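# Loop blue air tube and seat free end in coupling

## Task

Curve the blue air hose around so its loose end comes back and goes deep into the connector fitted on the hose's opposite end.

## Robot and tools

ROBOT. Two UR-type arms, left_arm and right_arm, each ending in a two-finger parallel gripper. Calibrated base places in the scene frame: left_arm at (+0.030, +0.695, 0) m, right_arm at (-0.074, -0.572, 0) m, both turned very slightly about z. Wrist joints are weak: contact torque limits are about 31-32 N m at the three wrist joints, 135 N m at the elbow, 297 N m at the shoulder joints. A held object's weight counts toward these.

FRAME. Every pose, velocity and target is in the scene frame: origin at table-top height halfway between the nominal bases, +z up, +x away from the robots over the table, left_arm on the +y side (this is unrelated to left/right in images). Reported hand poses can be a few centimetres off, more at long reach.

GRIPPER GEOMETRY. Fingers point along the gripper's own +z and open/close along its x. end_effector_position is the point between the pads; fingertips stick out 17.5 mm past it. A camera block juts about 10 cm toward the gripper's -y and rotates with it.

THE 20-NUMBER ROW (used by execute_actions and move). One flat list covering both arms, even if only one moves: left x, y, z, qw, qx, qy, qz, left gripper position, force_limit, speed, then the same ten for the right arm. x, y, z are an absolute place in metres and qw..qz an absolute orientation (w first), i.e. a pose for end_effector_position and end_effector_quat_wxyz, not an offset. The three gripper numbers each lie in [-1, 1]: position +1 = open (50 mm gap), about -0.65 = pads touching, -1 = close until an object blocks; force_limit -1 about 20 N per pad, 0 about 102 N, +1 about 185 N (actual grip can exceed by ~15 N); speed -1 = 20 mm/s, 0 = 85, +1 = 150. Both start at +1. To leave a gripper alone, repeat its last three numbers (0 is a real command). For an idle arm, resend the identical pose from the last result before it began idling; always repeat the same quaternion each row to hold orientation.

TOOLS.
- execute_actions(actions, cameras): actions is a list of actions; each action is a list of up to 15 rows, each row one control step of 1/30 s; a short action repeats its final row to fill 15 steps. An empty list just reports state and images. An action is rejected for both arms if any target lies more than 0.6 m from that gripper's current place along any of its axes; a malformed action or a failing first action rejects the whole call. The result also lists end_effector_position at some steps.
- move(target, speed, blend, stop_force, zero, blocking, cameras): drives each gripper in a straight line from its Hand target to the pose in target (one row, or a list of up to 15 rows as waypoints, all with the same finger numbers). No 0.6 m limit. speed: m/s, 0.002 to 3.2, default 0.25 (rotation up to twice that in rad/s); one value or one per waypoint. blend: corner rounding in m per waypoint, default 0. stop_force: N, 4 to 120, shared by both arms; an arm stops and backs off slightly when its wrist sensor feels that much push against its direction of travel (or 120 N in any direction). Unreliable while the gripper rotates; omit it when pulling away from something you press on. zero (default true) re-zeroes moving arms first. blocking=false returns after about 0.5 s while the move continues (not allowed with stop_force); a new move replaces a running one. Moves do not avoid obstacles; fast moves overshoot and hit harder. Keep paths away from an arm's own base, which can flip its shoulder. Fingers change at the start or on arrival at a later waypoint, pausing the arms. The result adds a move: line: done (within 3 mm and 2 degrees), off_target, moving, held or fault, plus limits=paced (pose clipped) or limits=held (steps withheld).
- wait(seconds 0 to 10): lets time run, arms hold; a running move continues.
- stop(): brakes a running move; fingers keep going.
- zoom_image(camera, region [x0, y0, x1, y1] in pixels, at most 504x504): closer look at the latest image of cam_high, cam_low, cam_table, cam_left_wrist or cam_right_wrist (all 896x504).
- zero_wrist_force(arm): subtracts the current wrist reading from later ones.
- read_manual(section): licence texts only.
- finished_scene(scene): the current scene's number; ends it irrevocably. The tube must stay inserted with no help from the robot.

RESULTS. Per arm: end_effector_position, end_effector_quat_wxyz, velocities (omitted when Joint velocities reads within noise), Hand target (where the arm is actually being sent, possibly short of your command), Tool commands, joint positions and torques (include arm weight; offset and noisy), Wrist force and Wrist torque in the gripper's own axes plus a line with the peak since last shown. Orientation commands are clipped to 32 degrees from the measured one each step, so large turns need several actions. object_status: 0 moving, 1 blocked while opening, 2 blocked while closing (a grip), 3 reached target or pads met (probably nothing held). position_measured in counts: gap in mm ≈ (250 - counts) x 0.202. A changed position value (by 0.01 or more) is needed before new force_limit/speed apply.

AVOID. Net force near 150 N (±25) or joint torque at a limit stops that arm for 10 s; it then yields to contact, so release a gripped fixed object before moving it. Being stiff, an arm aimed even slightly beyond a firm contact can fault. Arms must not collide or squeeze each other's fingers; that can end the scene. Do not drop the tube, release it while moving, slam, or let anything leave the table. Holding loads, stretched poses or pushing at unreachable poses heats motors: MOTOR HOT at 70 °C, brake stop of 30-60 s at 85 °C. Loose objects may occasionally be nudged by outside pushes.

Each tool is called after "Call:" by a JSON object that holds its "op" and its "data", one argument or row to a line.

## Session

Call:
{"op": "execute_actions", "data": {
  "actions": []
}}

Scene clock: 0.00 s.
left_arm: end_effector_position=(+0.5940, +0.7677, +0.2342) position_measured=3 object_status=3 end_effector_quat_wxyz=(+0.368, +0.108, +0.916, -0.117) | right_arm: end_effector_position=(+0.6200, +0.2775, +0.1986) position_measured=3 object_status=3 end_effector_quat_wxyz=(+0.617, +0.071, +0.782, +0.053)
Joint positions: left_arm=[-0.089 -1.716 2.579 -3.19 -1.837 -1.489] | right_arm=[4.421 -2.409 -1.542 0.069 0.351 -0.685]
Joint velocities: within noise
Joint torques (N m): no reading
Wrist force (N): no reading
Wrist torque (N m): no reading
Wrist force, peak (N): no reading
Hand target: left_arm +0.5940, +0.7677, +0.2342; +0.368, +0.108, +0.916, -0.117 | right_arm +0.6200, +0.2775, +0.1986; +0.617, +0.071, +0.782, +0.053
Tool commands: left_gripper/position=+1.0 left_gripper/force_limit=+1.0 left_gripper/speed=+1.0 right_gripper/position=+1.0 right_gripper/force_limit=+1.0 right_gripper/speed=+1.0
camera_calibration:
cam_left_wrist: T_world_to_cam=[[-0.686976, 0.0838555, -0.721826, 0.525404], [0.00564613, 0.993906, 0.11009, -0.779026], [0.726658, 0.0715535, -0.683263, -0.191145], [0, 0, 0, 1]] pos_world=[0.504236, 0.743897, 0.334411]
cam_right_wrist: T_world_to_cam=[[-0.203953, 0.175299, -0.963158, 0.279701], [-0.275709, 0.93373, 0.228325, -0.117195], [0.939355, 0.312119, -0.142105, -0.506238], [0, 0, 0, 1]] pos_world=[0.500271, 0.218404, 0.224216]

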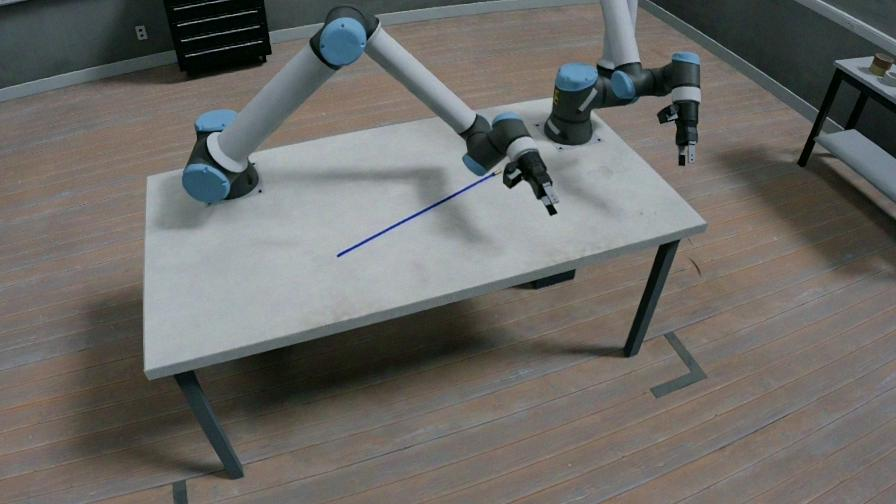

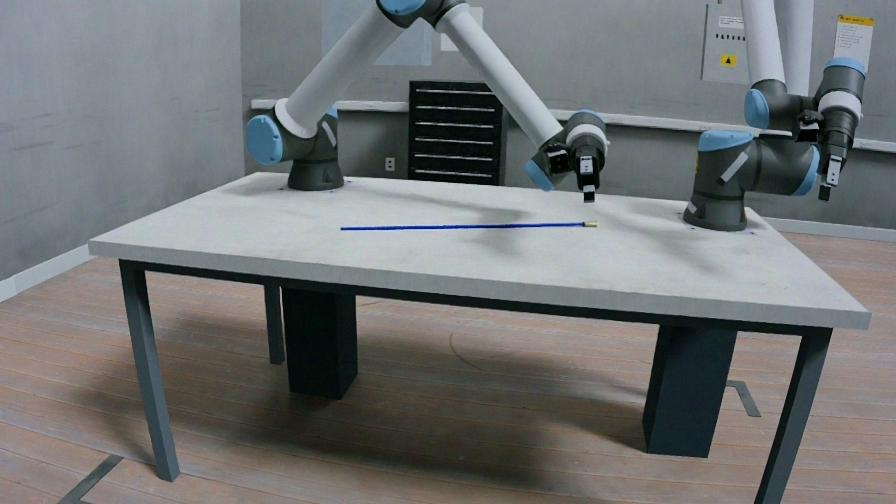

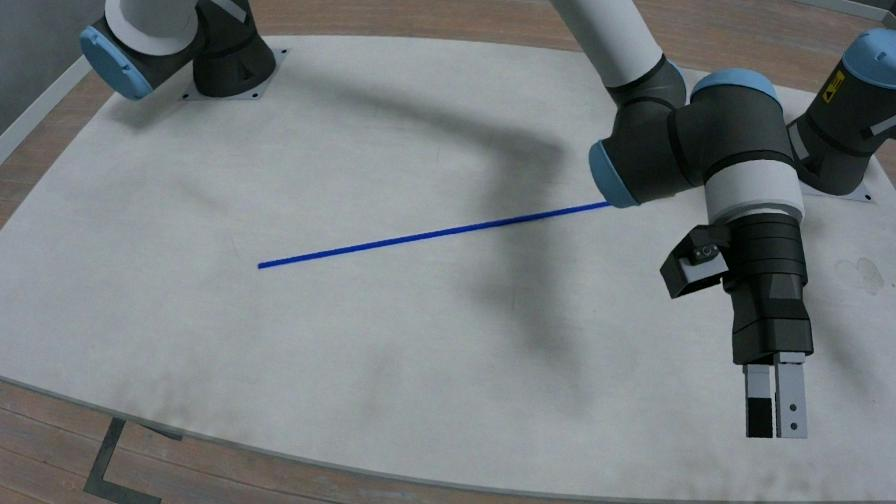

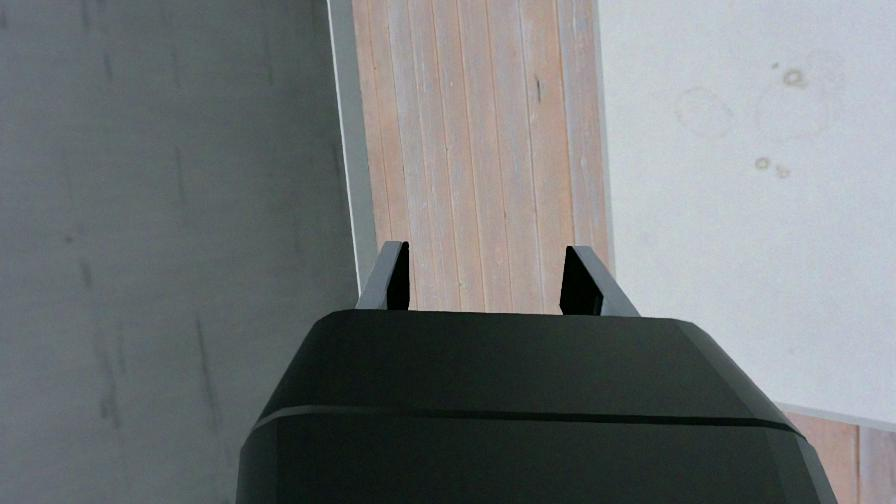

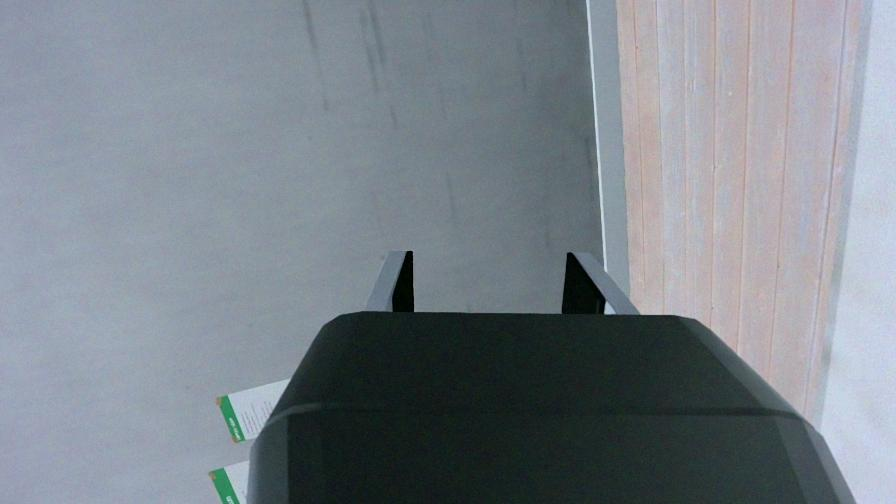

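Call:
{"op": "move", "data": {
  "target": [
    [0.594,0.7677,0.2342,0.368,0.108,0.916,-0.117,1,1,1,0.40,-0.25,0.25,0.0858,0.9811,0.1730,0.0151,1,1,1]
  ],
  "speed": 0.4,
  "cameras": ["cam_table","cam_right_wrist"]
}}

Call:
{"op": "move", "data": {
  "target": [
    [0.22,0.27,0.16,-0.0227,-0.1721,0.9763,0.1285,1,1,1,0.40,-0.25,0.25,0.0858,0.9811,0.1730,0.0151,1,1,1]
  ],
  "speed": 0.4
}}

Scene clock: 26.80 s.
left_arm: end_effector_position=(+0.5940, +0.7677, +0.2342) position_measured=3 object_status=3 end_effector_quat_wxyz=(+0.368, +0.108, +0.916, -0.117) | right_arm: end_effector_position=(+0.4001, -0.2499, +0.2500) position_measured=3 object_status=3 end_effector_quat_wxyz=(+0.086, +0.981, +0.173, +0.015)
Joint positions: left_arm=[-0.089 -1.715 2.579 -3.19 -1.838 -1.488] | right_arm=[4.099 -1.448 -2.136 -1.232 1.43 2.209]
Joint velocities: within noise
Joint torques (N m): left_arm=[14.94 -12.87 -50.84 -1.73 -4.31 1.46] | right_arm=[-16.91 45.47 38.05 8.8 2.64 1.91]
Wrist force (N): left_arm=[0.0 0.3 -0.3] | right_arm=[0.4 -1.7 0.2]
Wrist torque (N m): left_arm=[0.05 0.00 0.00] | right_arm=[-0.33 -0.97 0.05]
Wrist force, peak (N): left_arm=[0.1 1.0 0.0] | right_arm=[0.1 -1.8 1.3]
Hand target: left_arm +0.5940, +0.7677, +0.2342; +0.368, +0.108, +0.916, -0.117 | right_arm +0.4000, -0.2500, +0.2500; +0.086, +0.981, +0.173, +0.015
Off the commanded pose: left_arm 0.000 m, 0 deg | right_arm 0.000 m, 0 deg.
move: done
camera_calibration:
cam_right_wrist: T_world_to_cam=[[0.940464, 0.339018, -0.0243876, -0.274832], [0.307571, -0.818296, 0.485583, -0.432595], [0.144665, -0.464174, -0.87385, 0.179124], [0, 0, 0, 1]] pos_world=[0.36561, -0.177674, 0.359886]
Images, in order (width x height): cam_table 896x504, cam_right_wrist 896x504.

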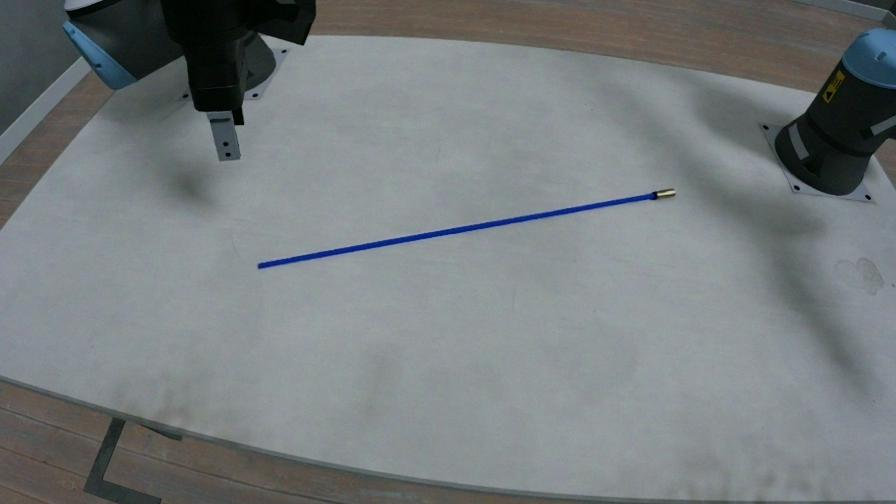

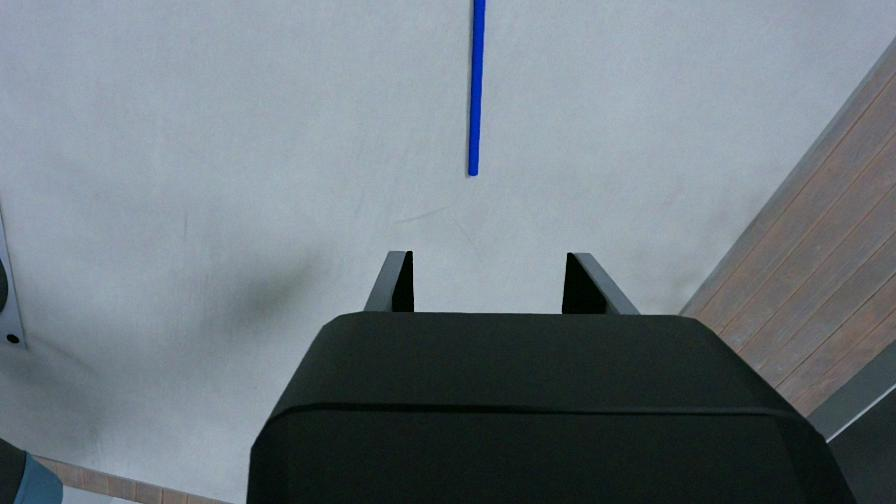

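Scene clock: 29.30 s.
left_arm: end_effector_position=(+0.2201, +0.2701, +0.1601) position_measured=3 object_status=3 end_effector_quat_wxyz=(-0.023, -0.172, +0.976, +0.128) | right_arm: end_effector_position=(+0.4000, -0.2500, +0.2500) position_measured=3 object_status=3 end_effector_quat_wxyz=(+0.086, +0.981, +0.173, +0.015)
Joint positions: left_arm=[-1.532 -1.699 2.297 -1.917 -1.639 -3.4] | right_arm=[4.099 -1.448 -2.136 -1.232 1.43 2.209]
Joint velocities: within noise
Joint torques (N m): left_arm=[-13.57 -22.99 -58.68 -0.48 -3.65 -2.69] | right_arm=[-19.1 48 38.26 8.08 3.27 2]
Wrist force (N): left_arm=[-2.7 0.1 1.2] | right_arm=[0.2 -2.0 0.1]
Wrist torque (N m): left_arm=[0.13 0.39 0.01] | right_arm=[-0.40 -0.95 0.06]
Wrist force, peak (N): left_arm=[-1.2 2.8 -0.1] | right_arm=[0.5 -2.1 0.2]
Hand target: left_arm +0.2200, +0.2700, +0.1600; -0.023, -0.172, +0.976, +0.129 | right_arm +0.4000, -0.2500, +0.2500; +0.086, +0.981, +0.173, +0.015
Off the commanded pose: left_arm 0.000 m, 0 deg | right_arm 0.000 m, 0 deg.
move: done
camera_calibration:
cam_left_wrist: T_world_to_cam=[[-0.936335, -0.348893, -0.0393843, 0.319284], [-0.302894, 0.745926, 0.593169, -0.216631], [-0.177575, 0.567334, -0.804114, 0.149915], [0, 0, 0, 1]] pos_world=[0.259962, 0.187935, 0.261622]
cam_right_wrist: T_world_to_cam=[[0.940629, 0.338571, -0.0242108, -0.274965], [0.307157, -0.818655, 0.48524, -0.432599], [0.144468, -0.463868, -0.874046, 0.179315], [0, 0, 0, 1]] pos_world=[0.365611, -0.177876, 0.359987]

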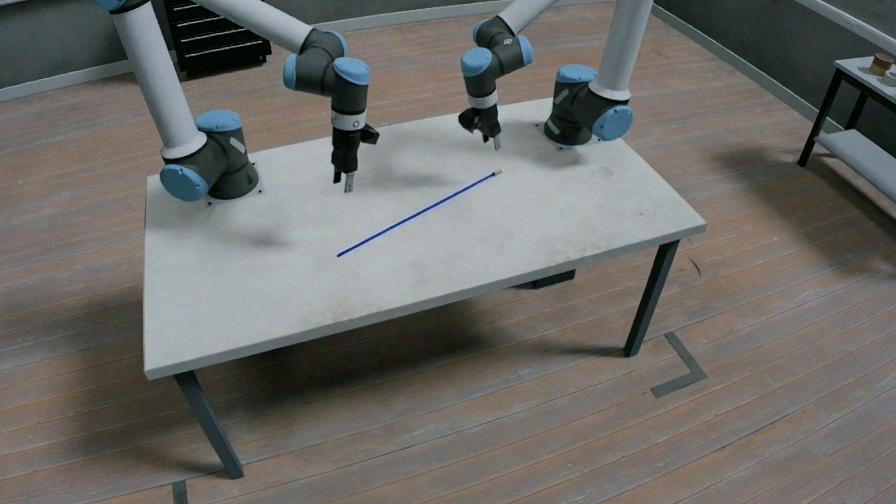

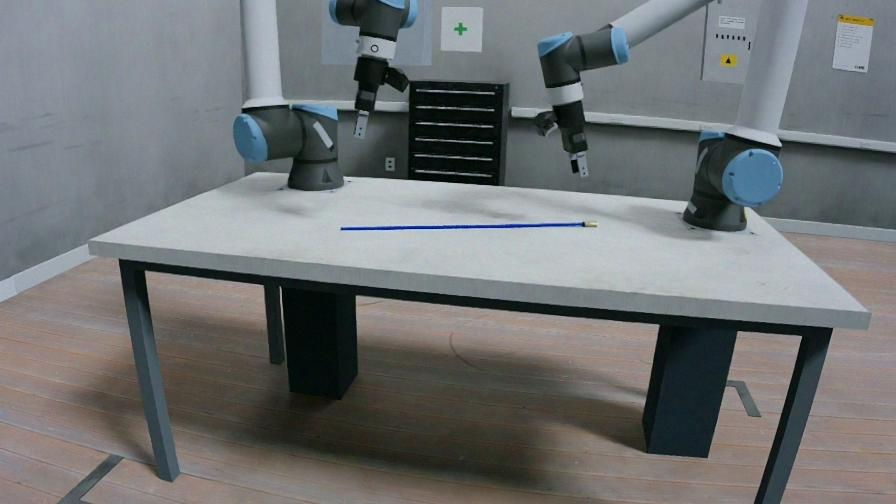

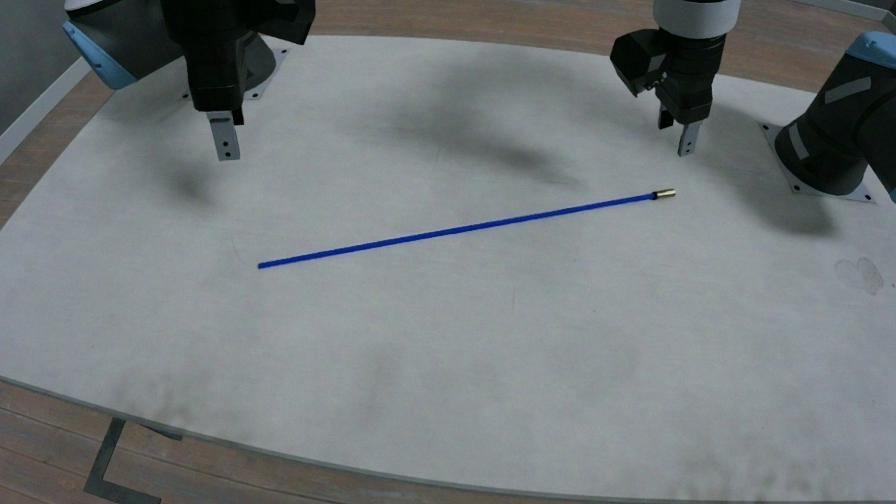

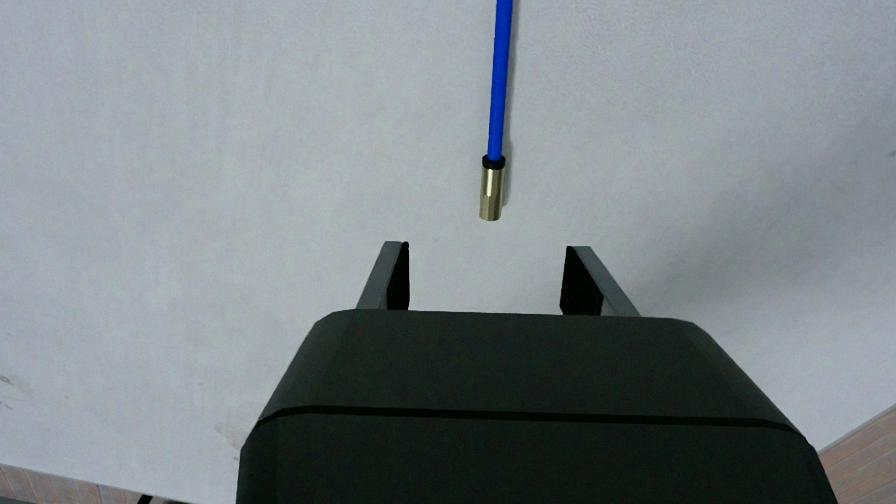

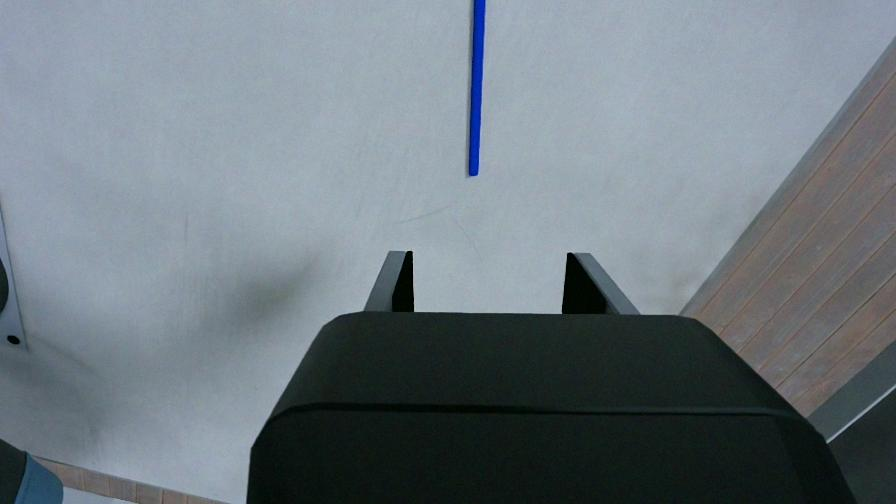

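Call:
{"op": "move", "data": {
  "target": [
    [0.197,0.304,0.06,-0.0232,-0.1765,0.9755,0.1284,1,1,1,0.40,-0.25,0.25,0.0858,0.9811,0.1730,0.0151,1,1,1],
    [0.197,0.304,0.0212,-0.0232,-0.1765,0.9755,0.1284,1,1,1,0.40,-0.25,0.25,0.0858,0.9811,0.1730,0.0151,1,1,1]
  ],
  "speed": [0.2,0.03],
  "cameras": ["cam_table","cam_low","cam_left_wrist"]
}}

Scene clock: 54.80 s.
left_arm: end_effector_position=(+0.1970, +0.3040, +0.0213) position_measured=3 object_status=3 end_effector_quat_wxyz=(-0.023, -0.177, +0.976, +0.128) | right_arm: end_effector_position=(+0.4000, -0.2500, +0.2500) position_measured=3 object_status=3 end_effector_quat_wxyz=(+0.086, +0.981, +0.173, +0.015)
Joint positions: left_arm=[-1.574 -1.538 2.491 -2.275 -1.652 -3.45] | right_arm=[4.099 -1.448 -2.136 -1.232 1.43 2.209]
Joint velocities: within noise
Joint torques (N m): left_arm=[-5.15 -23.21 -18.62 -8.74 -3.81 -1.74] | right_arm=[-16.34 47.95 36.96 7.81 3.15 2.26]
Wrist force (N): left_arm=[-1.6 0.4 1.3] | right_arm=[0.3 -1.7 0.2]
Wrist torque (N m): left_arm=[0.23 0.18 0.05] | right_arm=[-0.35 -0.95 0.06]
Wrist force, peak (N): left_arm=[-1.5 0.5 2.9] | right_arm=[0.2 -2.1 0.1]
Hand target: left_arm +0.1970, +0.3040, +0.0212; -0.023, -0.177, +0.976, +0.128 | right_arm +0.4000, -0.2500, +0.2500; +0.086, +0.981, +0.173, +0.015
Off the commanded pose: left_arm 0.000 m, 0 deg | right_arm 0.000 m, 0 deg.
move: done
camera_calibration:
cam_left_wrist: T_world_to_cam=[[-0.933098, -0.357453, -0.0394412, 0.306017], [-0.309711, 0.743007, 0.593312, -0.164367], [-0.182776, 0.565834, -0.804005, 0.0165814], [0, 0, 0, 1]] pos_world=[0.237668, 0.22213, 0.122922]
Images, in order (width x height): cam_low 896x504, cam_table 896x504, cam_left_wrist 896x504.

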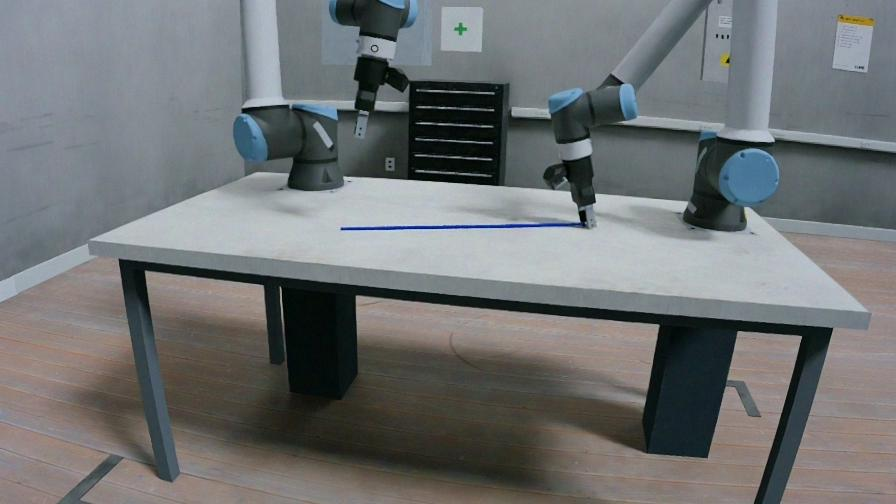

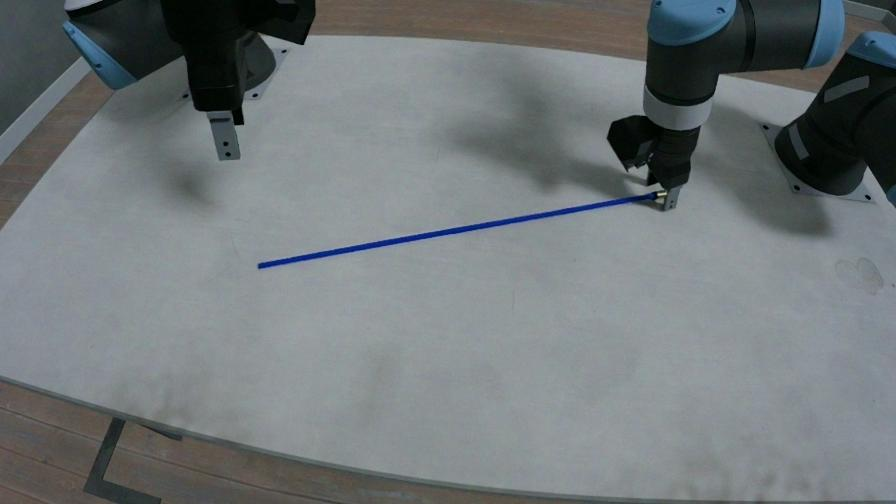

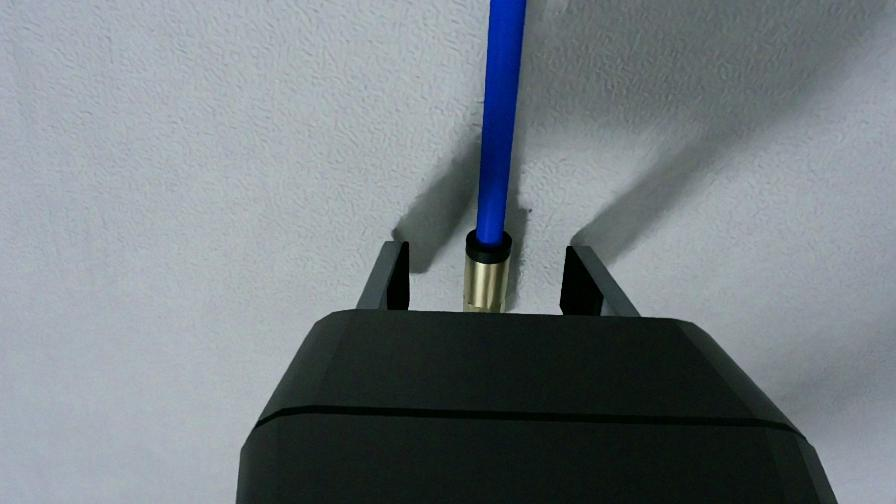

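Call:
{"op": "move", "data": {
  "target": [
    [0.197,0.304,0.0212,-0.0232,-0.1765,0.9755,0.1284,-1,0,-0.7,0.40,-0.25,0.25,0.0858,0.9811,0.1730,0.0151,1,1,1],
    [0.2,0.29,0.14,-0.0232,-0.1765,0.9755,0.1284,-1,0,-0.7,0.40,-0.25,0.3,0.0858,0.9811,0.1730,0.0151,1,1,1],
    [0.214,0.258,0.24,-0.0232,-0.1765,0.9755,0.1284,-1,0,-0.7,0.40,-0.25,0.3,0.0858,0.9811,0.1730,0.0151,1,1,1]
  ],
  "speed": 0.1,
  "blend": [0,0.02,0]
}}

Scene clock: 65.90 s.
left_arm: end_effector_position=(+0.2140, +0.2581, +0.2398) position_measured=189 object_status=2 end_effector_quat_wxyz=(-0.023, -0.177, +0.976, +0.128) | right_arm: end_effector_position=(+0.4000, -0.2500, +0.3000) position_measured=3 object_status=3 end_effector_quat_wxyz=(+0.086, +0.981, +0.173, +0.015)
Joint positions: left_arm=[-1.545 -1.763 2.189 -1.745 -1.645 -3.421] | right_arm=[4.099 -1.412 -2.072 -1.333 1.43 2.209]
Joint velocities: within noise
Joint torques (N m): left_arm=[14.48 -39.87 -63.67 -0.09 2.37 2.29] | right_arm=[5.69 46.14 51.09 1.91 2.32 2.03]
Wrist force (N): left_arm=[-1.8 -0.1 2.2] | right_arm=[0.5 -1.6 0.2]
Wrist torque (N m): left_arm=[0.09 0.17 0.01] | right_arm=[-0.31 -0.99 0.06]
Wrist force, peak (N): left_arm=[-1.6 0.3 3.5] | right_arm=[0.4 -2.3 0.0]
Hand target: left_arm +0.2140, +0.2580, +0.2400; -0.023, -0.177, +0.976, +0.128 | right_arm +0.4000, -0.2500, +0.3000; +0.086, +0.981, +0.173, +0.015
Off the commanded pose: left_arm 0.000 m, 0 deg | right_arm 0.000 m, 0 deg.
move: done
camera_calibration:
cam_left_wrist: T_world_to_cam=[[-0.933098, -0.357453, -0.0394412, 0.314086], [-0.309711, 0.743007, 0.593312, -0.254577], [-0.182776, 0.565834, -0.804005, 0.221255], [0, 0, 0, 1]] pos_world=[0.254668, 0.17623, 0.341322]
cam_right_wrist: T_world_to_cam=[[0.940629, 0.338571, -0.0242108, -0.273755], [0.307157, -0.818655, 0.48524, -0.456861], [0.144468, -0.463868, -0.874046, 0.223017], [0, 0, 0, 1]] pos_world=[0.365611, -0.177876, 0.409987]

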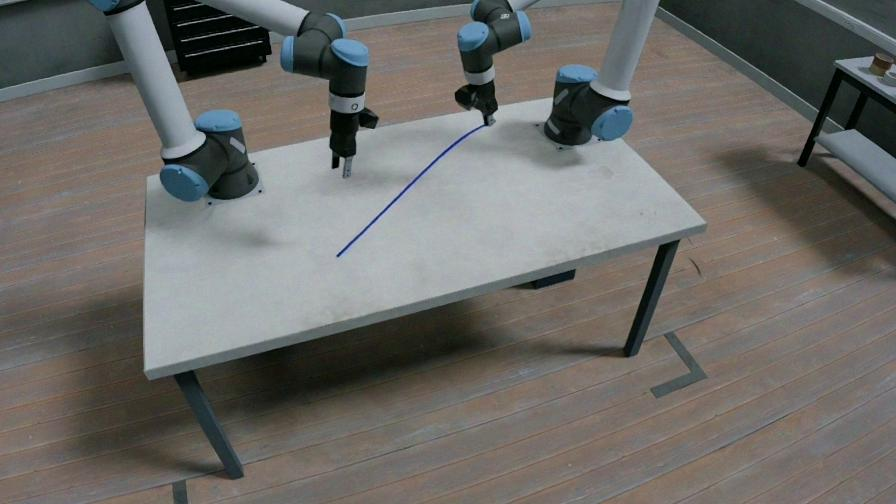

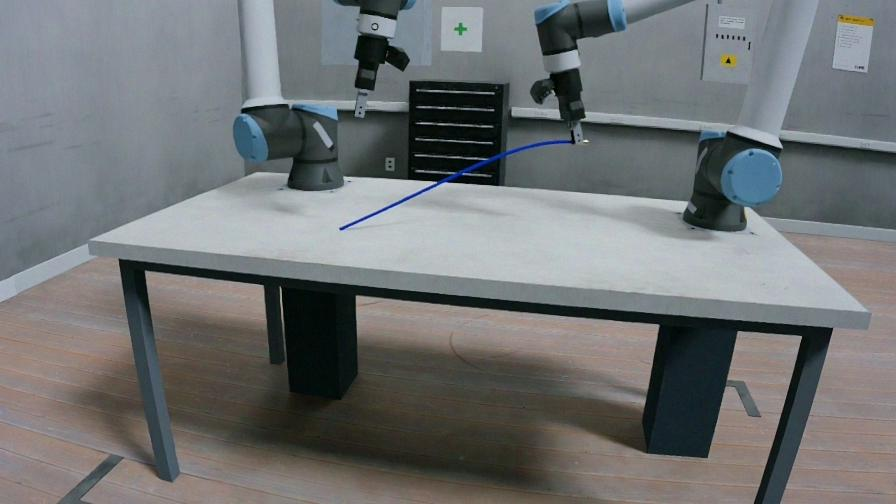

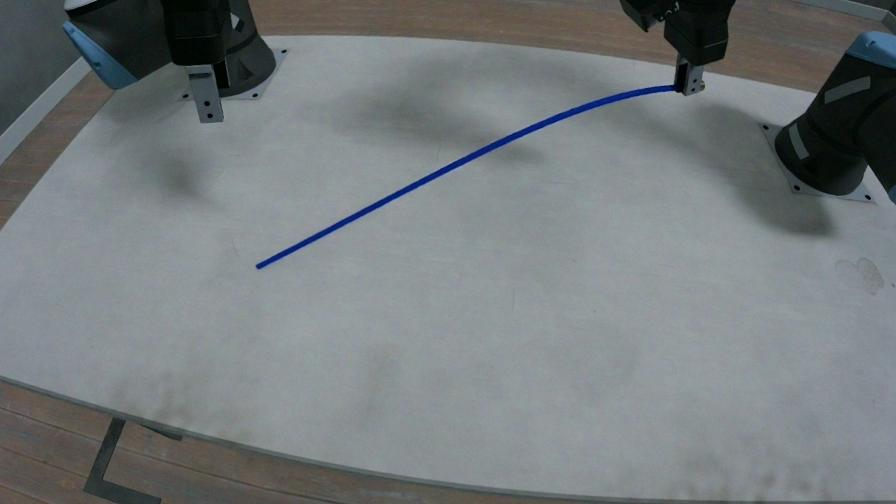

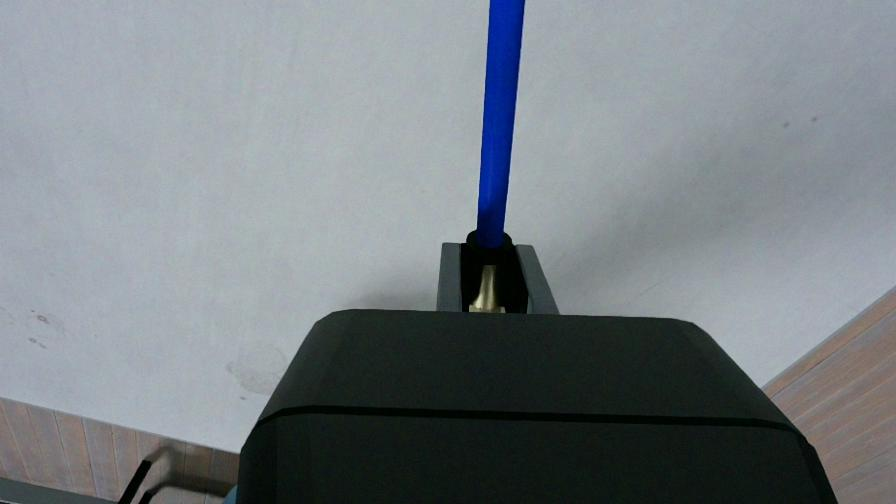

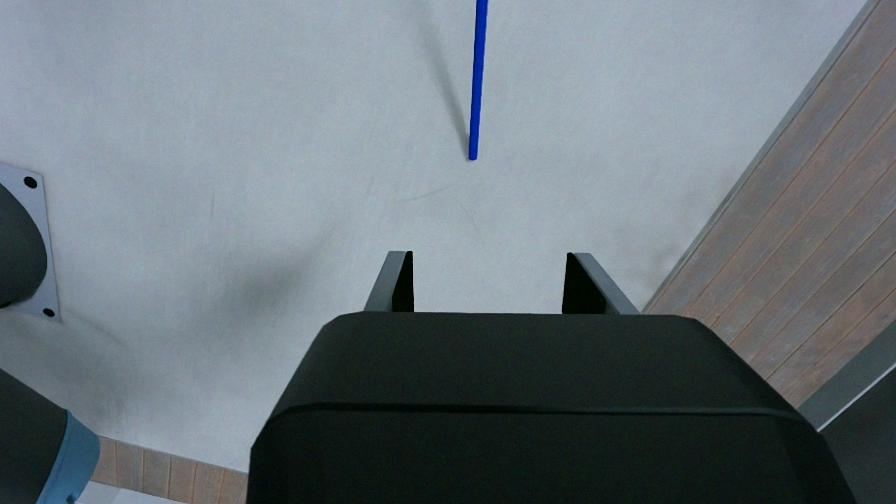

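Call:
{"op": "move", "data": {
  "target": [
    [0.214,0.258,0.24,-0.0232,-0.1765,0.9755,0.1284,-1,0,-0.7,0.4024,-0.2341,0.09,0.0858,0.9803,0.1773,0.0155,1,1,1],
    [0.214,0.258,0.24,-0.0232,-0.1765,0.9755,0.1284,-1,0,-0.7,0.4024,-0.2341,0.039,0.0858,0.9803,0.1773,0.0155,1,1,1],
    [0.214,0.258,0.24,-0.0232,-0.1765,0.9755,0.1284,-1,0,-0.7,0.4024,-0.2341,0.039,0.0858,0.9803,0.1773,0.0155,-1,0.1,-0.7]
  ],
  "speed": [0.2,0.08,0.08],
  "cameras": ["cam_low","cam_table","cam_right_wrist"]
}}

Call:
{"op": "zoom_image", "data": {
  "camera": "cam_low",
  "region": [320, 180, 410, 250]
}}

Scene clock: 99.30 s.
left_arm: end_effector_position=(+0.2140, +0.2580, +0.2400) position_measured=189 object_status=2 end_effector_quat_wxyz=(-0.023, -0.177, +0.976, +0.128) | right_arm: end_effector_position=(+0.4024, -0.2341, +0.0390) position_measured=218 object_status=2 end_effector_quat_wxyz=(+0.086, +0.980, +0.177, +0.015)
Joint positions: left_arm=[-1.544 -1.763 2.189 -1.745 -1.645 -3.421] | right_arm=[4.112 -1.74 -2.312 -0.764 1.43 2.213]
Joint velocities: within noise
Joint torques (N m): left_arm=[11.66 -34.66 -55.75 -0.54 2.29 2.28] | right_arm=[-17.89 27.26 25.77 8.29 -2.98 -1.58]
Wrist force (N): left_arm=[-1.0 -0.3 2.4] | right_arm=[0.8 -1.8 0.3]
Wrist torque (N m): left_arm=[0.08 0.03 0.01] | right_arm=[-0.35 -1.02 0.08]
Wrist force, peak (N): left_arm=[-1.5 -0.2 3.0] | right_arm=[0.5 -2.4 1.7]
Hand target: left_arm +0.2140, +0.2580, +0.2400; -0.023, -0.177, +0.976, +0.128 | right_arm +0.4024, -0.2341, +0.0390; +0.086, +0.980, +0.177, +0.015
Off the commanded pose: left_arm 0.000 m, 0 deg | right_arm 0.000 m, 0 deg.
move: done
camera_calibration:
cam_right_wrist: T_world_to_cam=[[0.937615, 0.346836, -0.0241524, -0.284508], [0.314313, -0.8159, 0.485298, -0.32013], [0.148613, -0.462614, -0.874015, 0.000572063], [0, 0, 0, 1]] pos_world=[0.367295, -0.162251, 0.148987]
Images, in order (width x height): cam_low 896x504, cam_table 896x504, cam_right_wrist 896x504.

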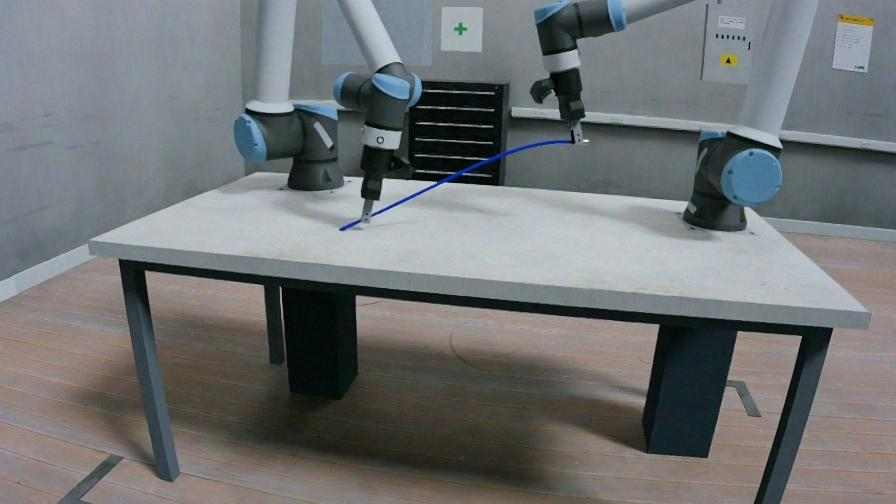

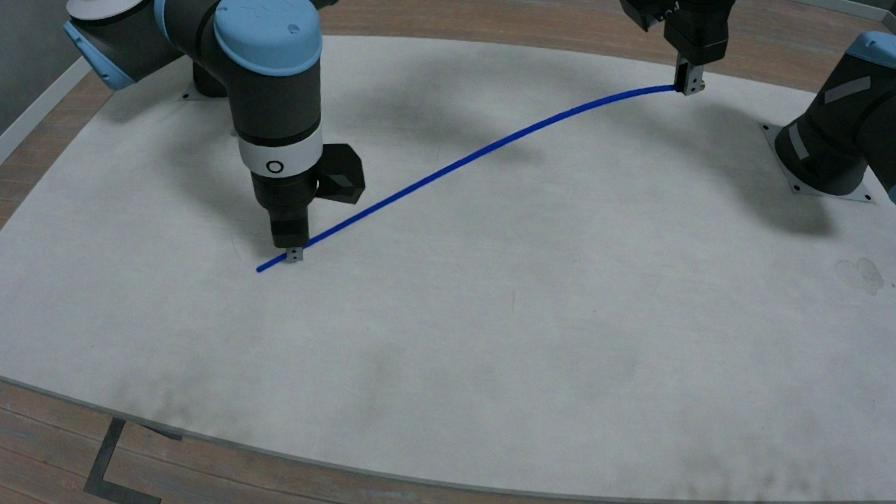

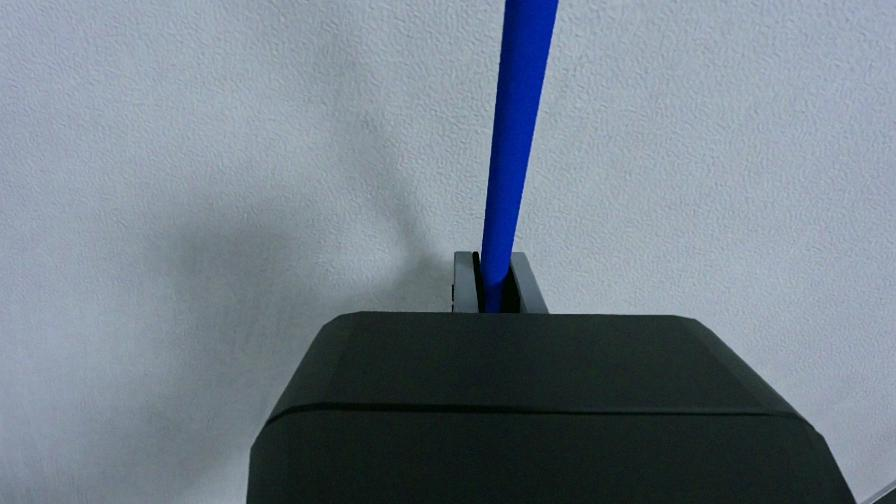

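Scaled by 5.600.

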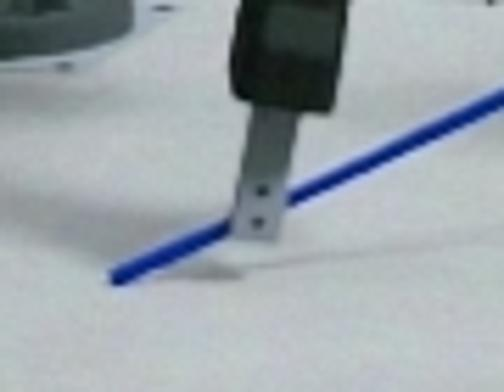

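Call:
{"op": "move", "data": {
  "target": [
    [0.245,0.272,0.23,0.0148,0.1122,0.9850,0.1297,-1,0,-0.7,0.405,-0.252,0.09,0.1592,0.9032,0.3926,0.0692,-1,0.1,-0.7],
    [0.291,0.237,0.22,0.0520,0.3953,0.9092,0.1197,-1,0,-0.7,0.399,-0.227,0.15,0.1945,0.7800,0.5771,0.1439,-1,0.1,-0.7],
    [0.338,0.18,0.215,0.0839,0.6373,0.7594,0.1,-1,0,-0.7,0.402,-0.18,0.205,0.1986,0.6114,0.7285,0.2367,-1,0.1,-0.7]
  ],
  "speed": 0.16,
  "blend": [0.02,0.02,0]
}}

Scene clock: 112.00 s.
left_arm: end_effector_position=(+0.3380, +0.1800, +0.2150) position_measured=189 object_status=2 end_effector_quat_wxyz=(+0.084, +0.637, +0.760, +0.100) | right_arm: end_effector_position=(+0.4020, -0.1800, +0.2050) position_measured=218 object_status=2 end_effector_quat_wxyz=(+0.199, +0.611, +0.728, +0.237)
Joint positions: left_arm=[-1.501 -1.665 2.212 -2.101 -1.309 -1.635] | right_arm=[4.356 -1.431 -2.464 -0.478 1.032 0.968]
Joint velocities: within noise
Joint torques (N m): left_arm=[15.44 -25.31 -61.16 -9.39 -2.86 1.95] | right_arm=[-18.91 38.02 29.55 9.77 2.94 -1.87]
Wrist force (N): left_arm=[-1.9 -0.4 2.0] | right_arm=[0.0 -1.9 0.6]
Wrist torque (N m): left_arm=[0.05 0.22 -0.05] | right_arm=[-0.13 -0.82 -0.02]
Wrist force, peak (N): left_arm=[-6.5 -9.7 2.1] | right_arm=[5.2 -9.3 -5.9]
Hand target: left_arm +0.3380, +0.1800, +0.2150; +0.084, +0.637, +0.759, +0.100 | right_arm +0.4020, -0.1800, +0.2050; +0.199, +0.611, +0.728, +0.237
Off the commanded pose: left_arm 0.000 m, 0 deg | right_arm 0.000 m, 0 deg.
move: done
camera_calibration:
cam_left_wrist: T_world_to_cam=[[-0.181412, 0.98262, -0.0393395, -0.0944405], [0.786947, 0.169044, 0.593412, -0.410787], [0.589749, 0.0766937, -0.803937, 0.0951209], [0, 0, 0, 1]] pos_world=[0.250038, 0.154945, 0.316522]
cam_right_wrist: T_world_to_cam=[[-0.159668, 0.986967, -0.0200789, 0.256578], [0.563059, 0.107759, 0.819361, -0.358595], [0.810846, 0.11952, -0.572926, -0.0524391], [0, 0, 0, 1]] pos_world=[0.285397, -0.208325, 0.268927]

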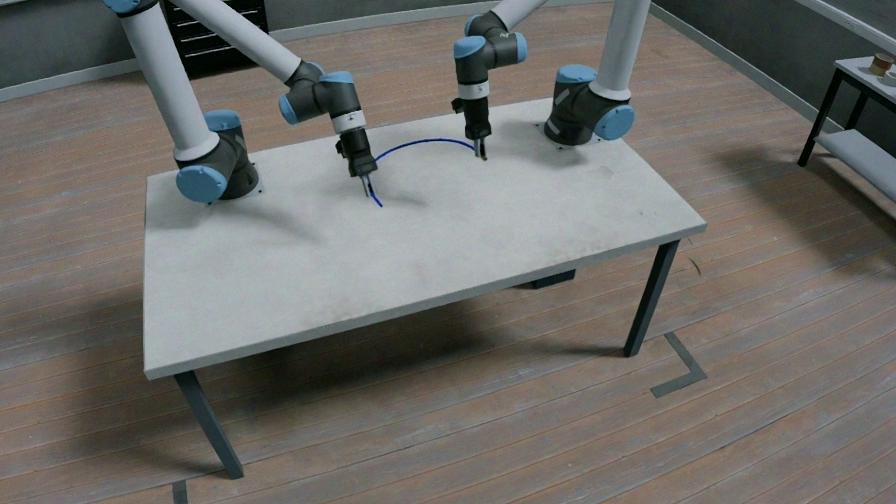

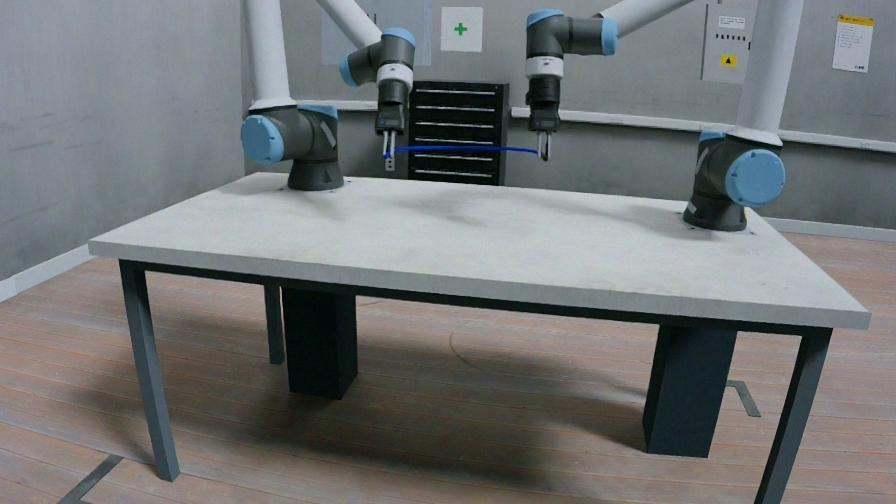

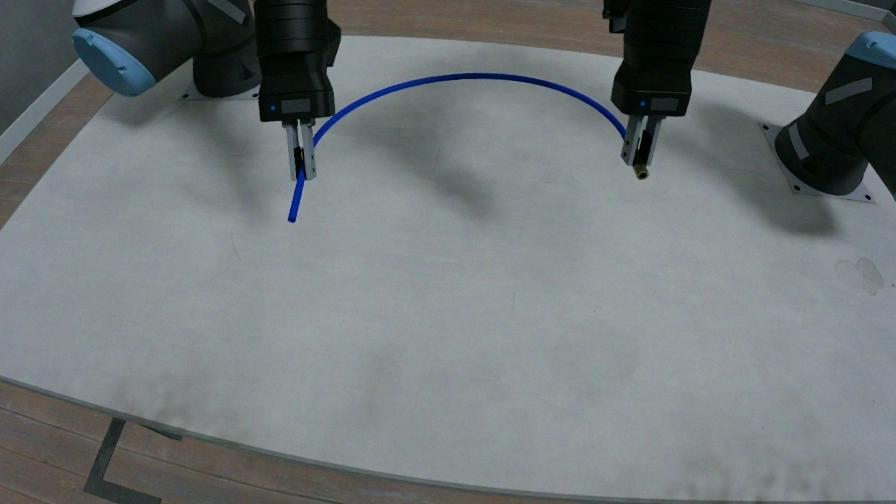

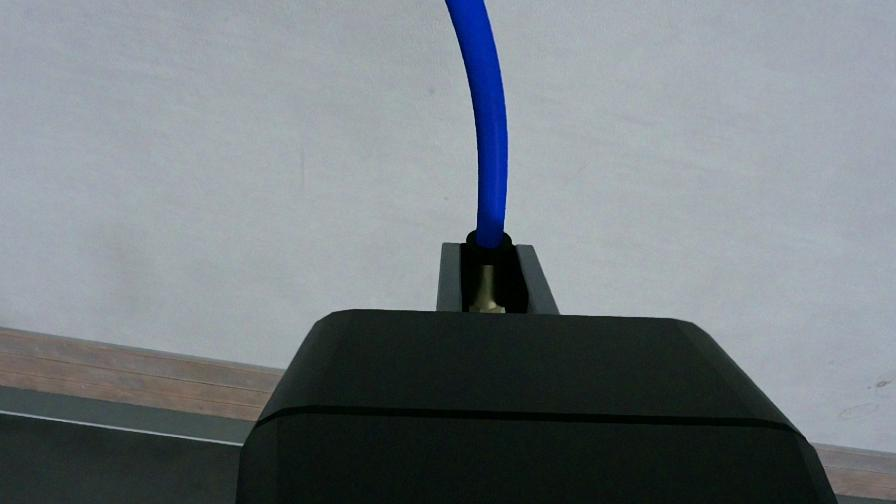

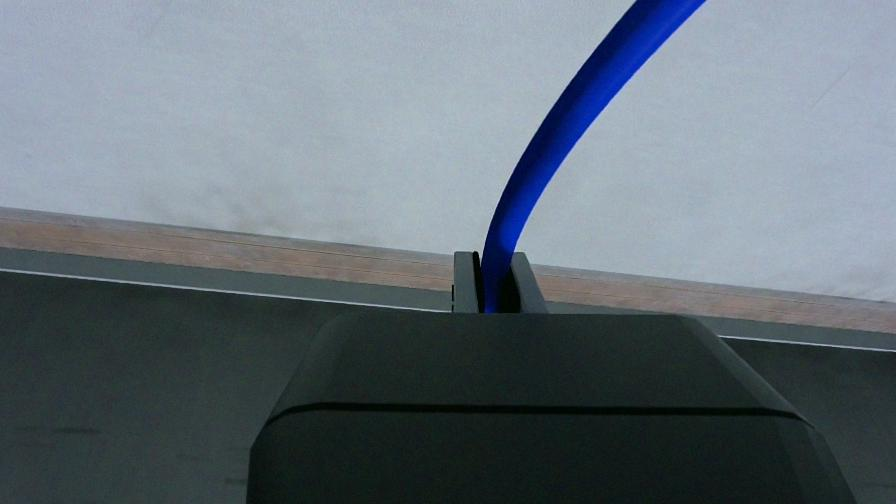

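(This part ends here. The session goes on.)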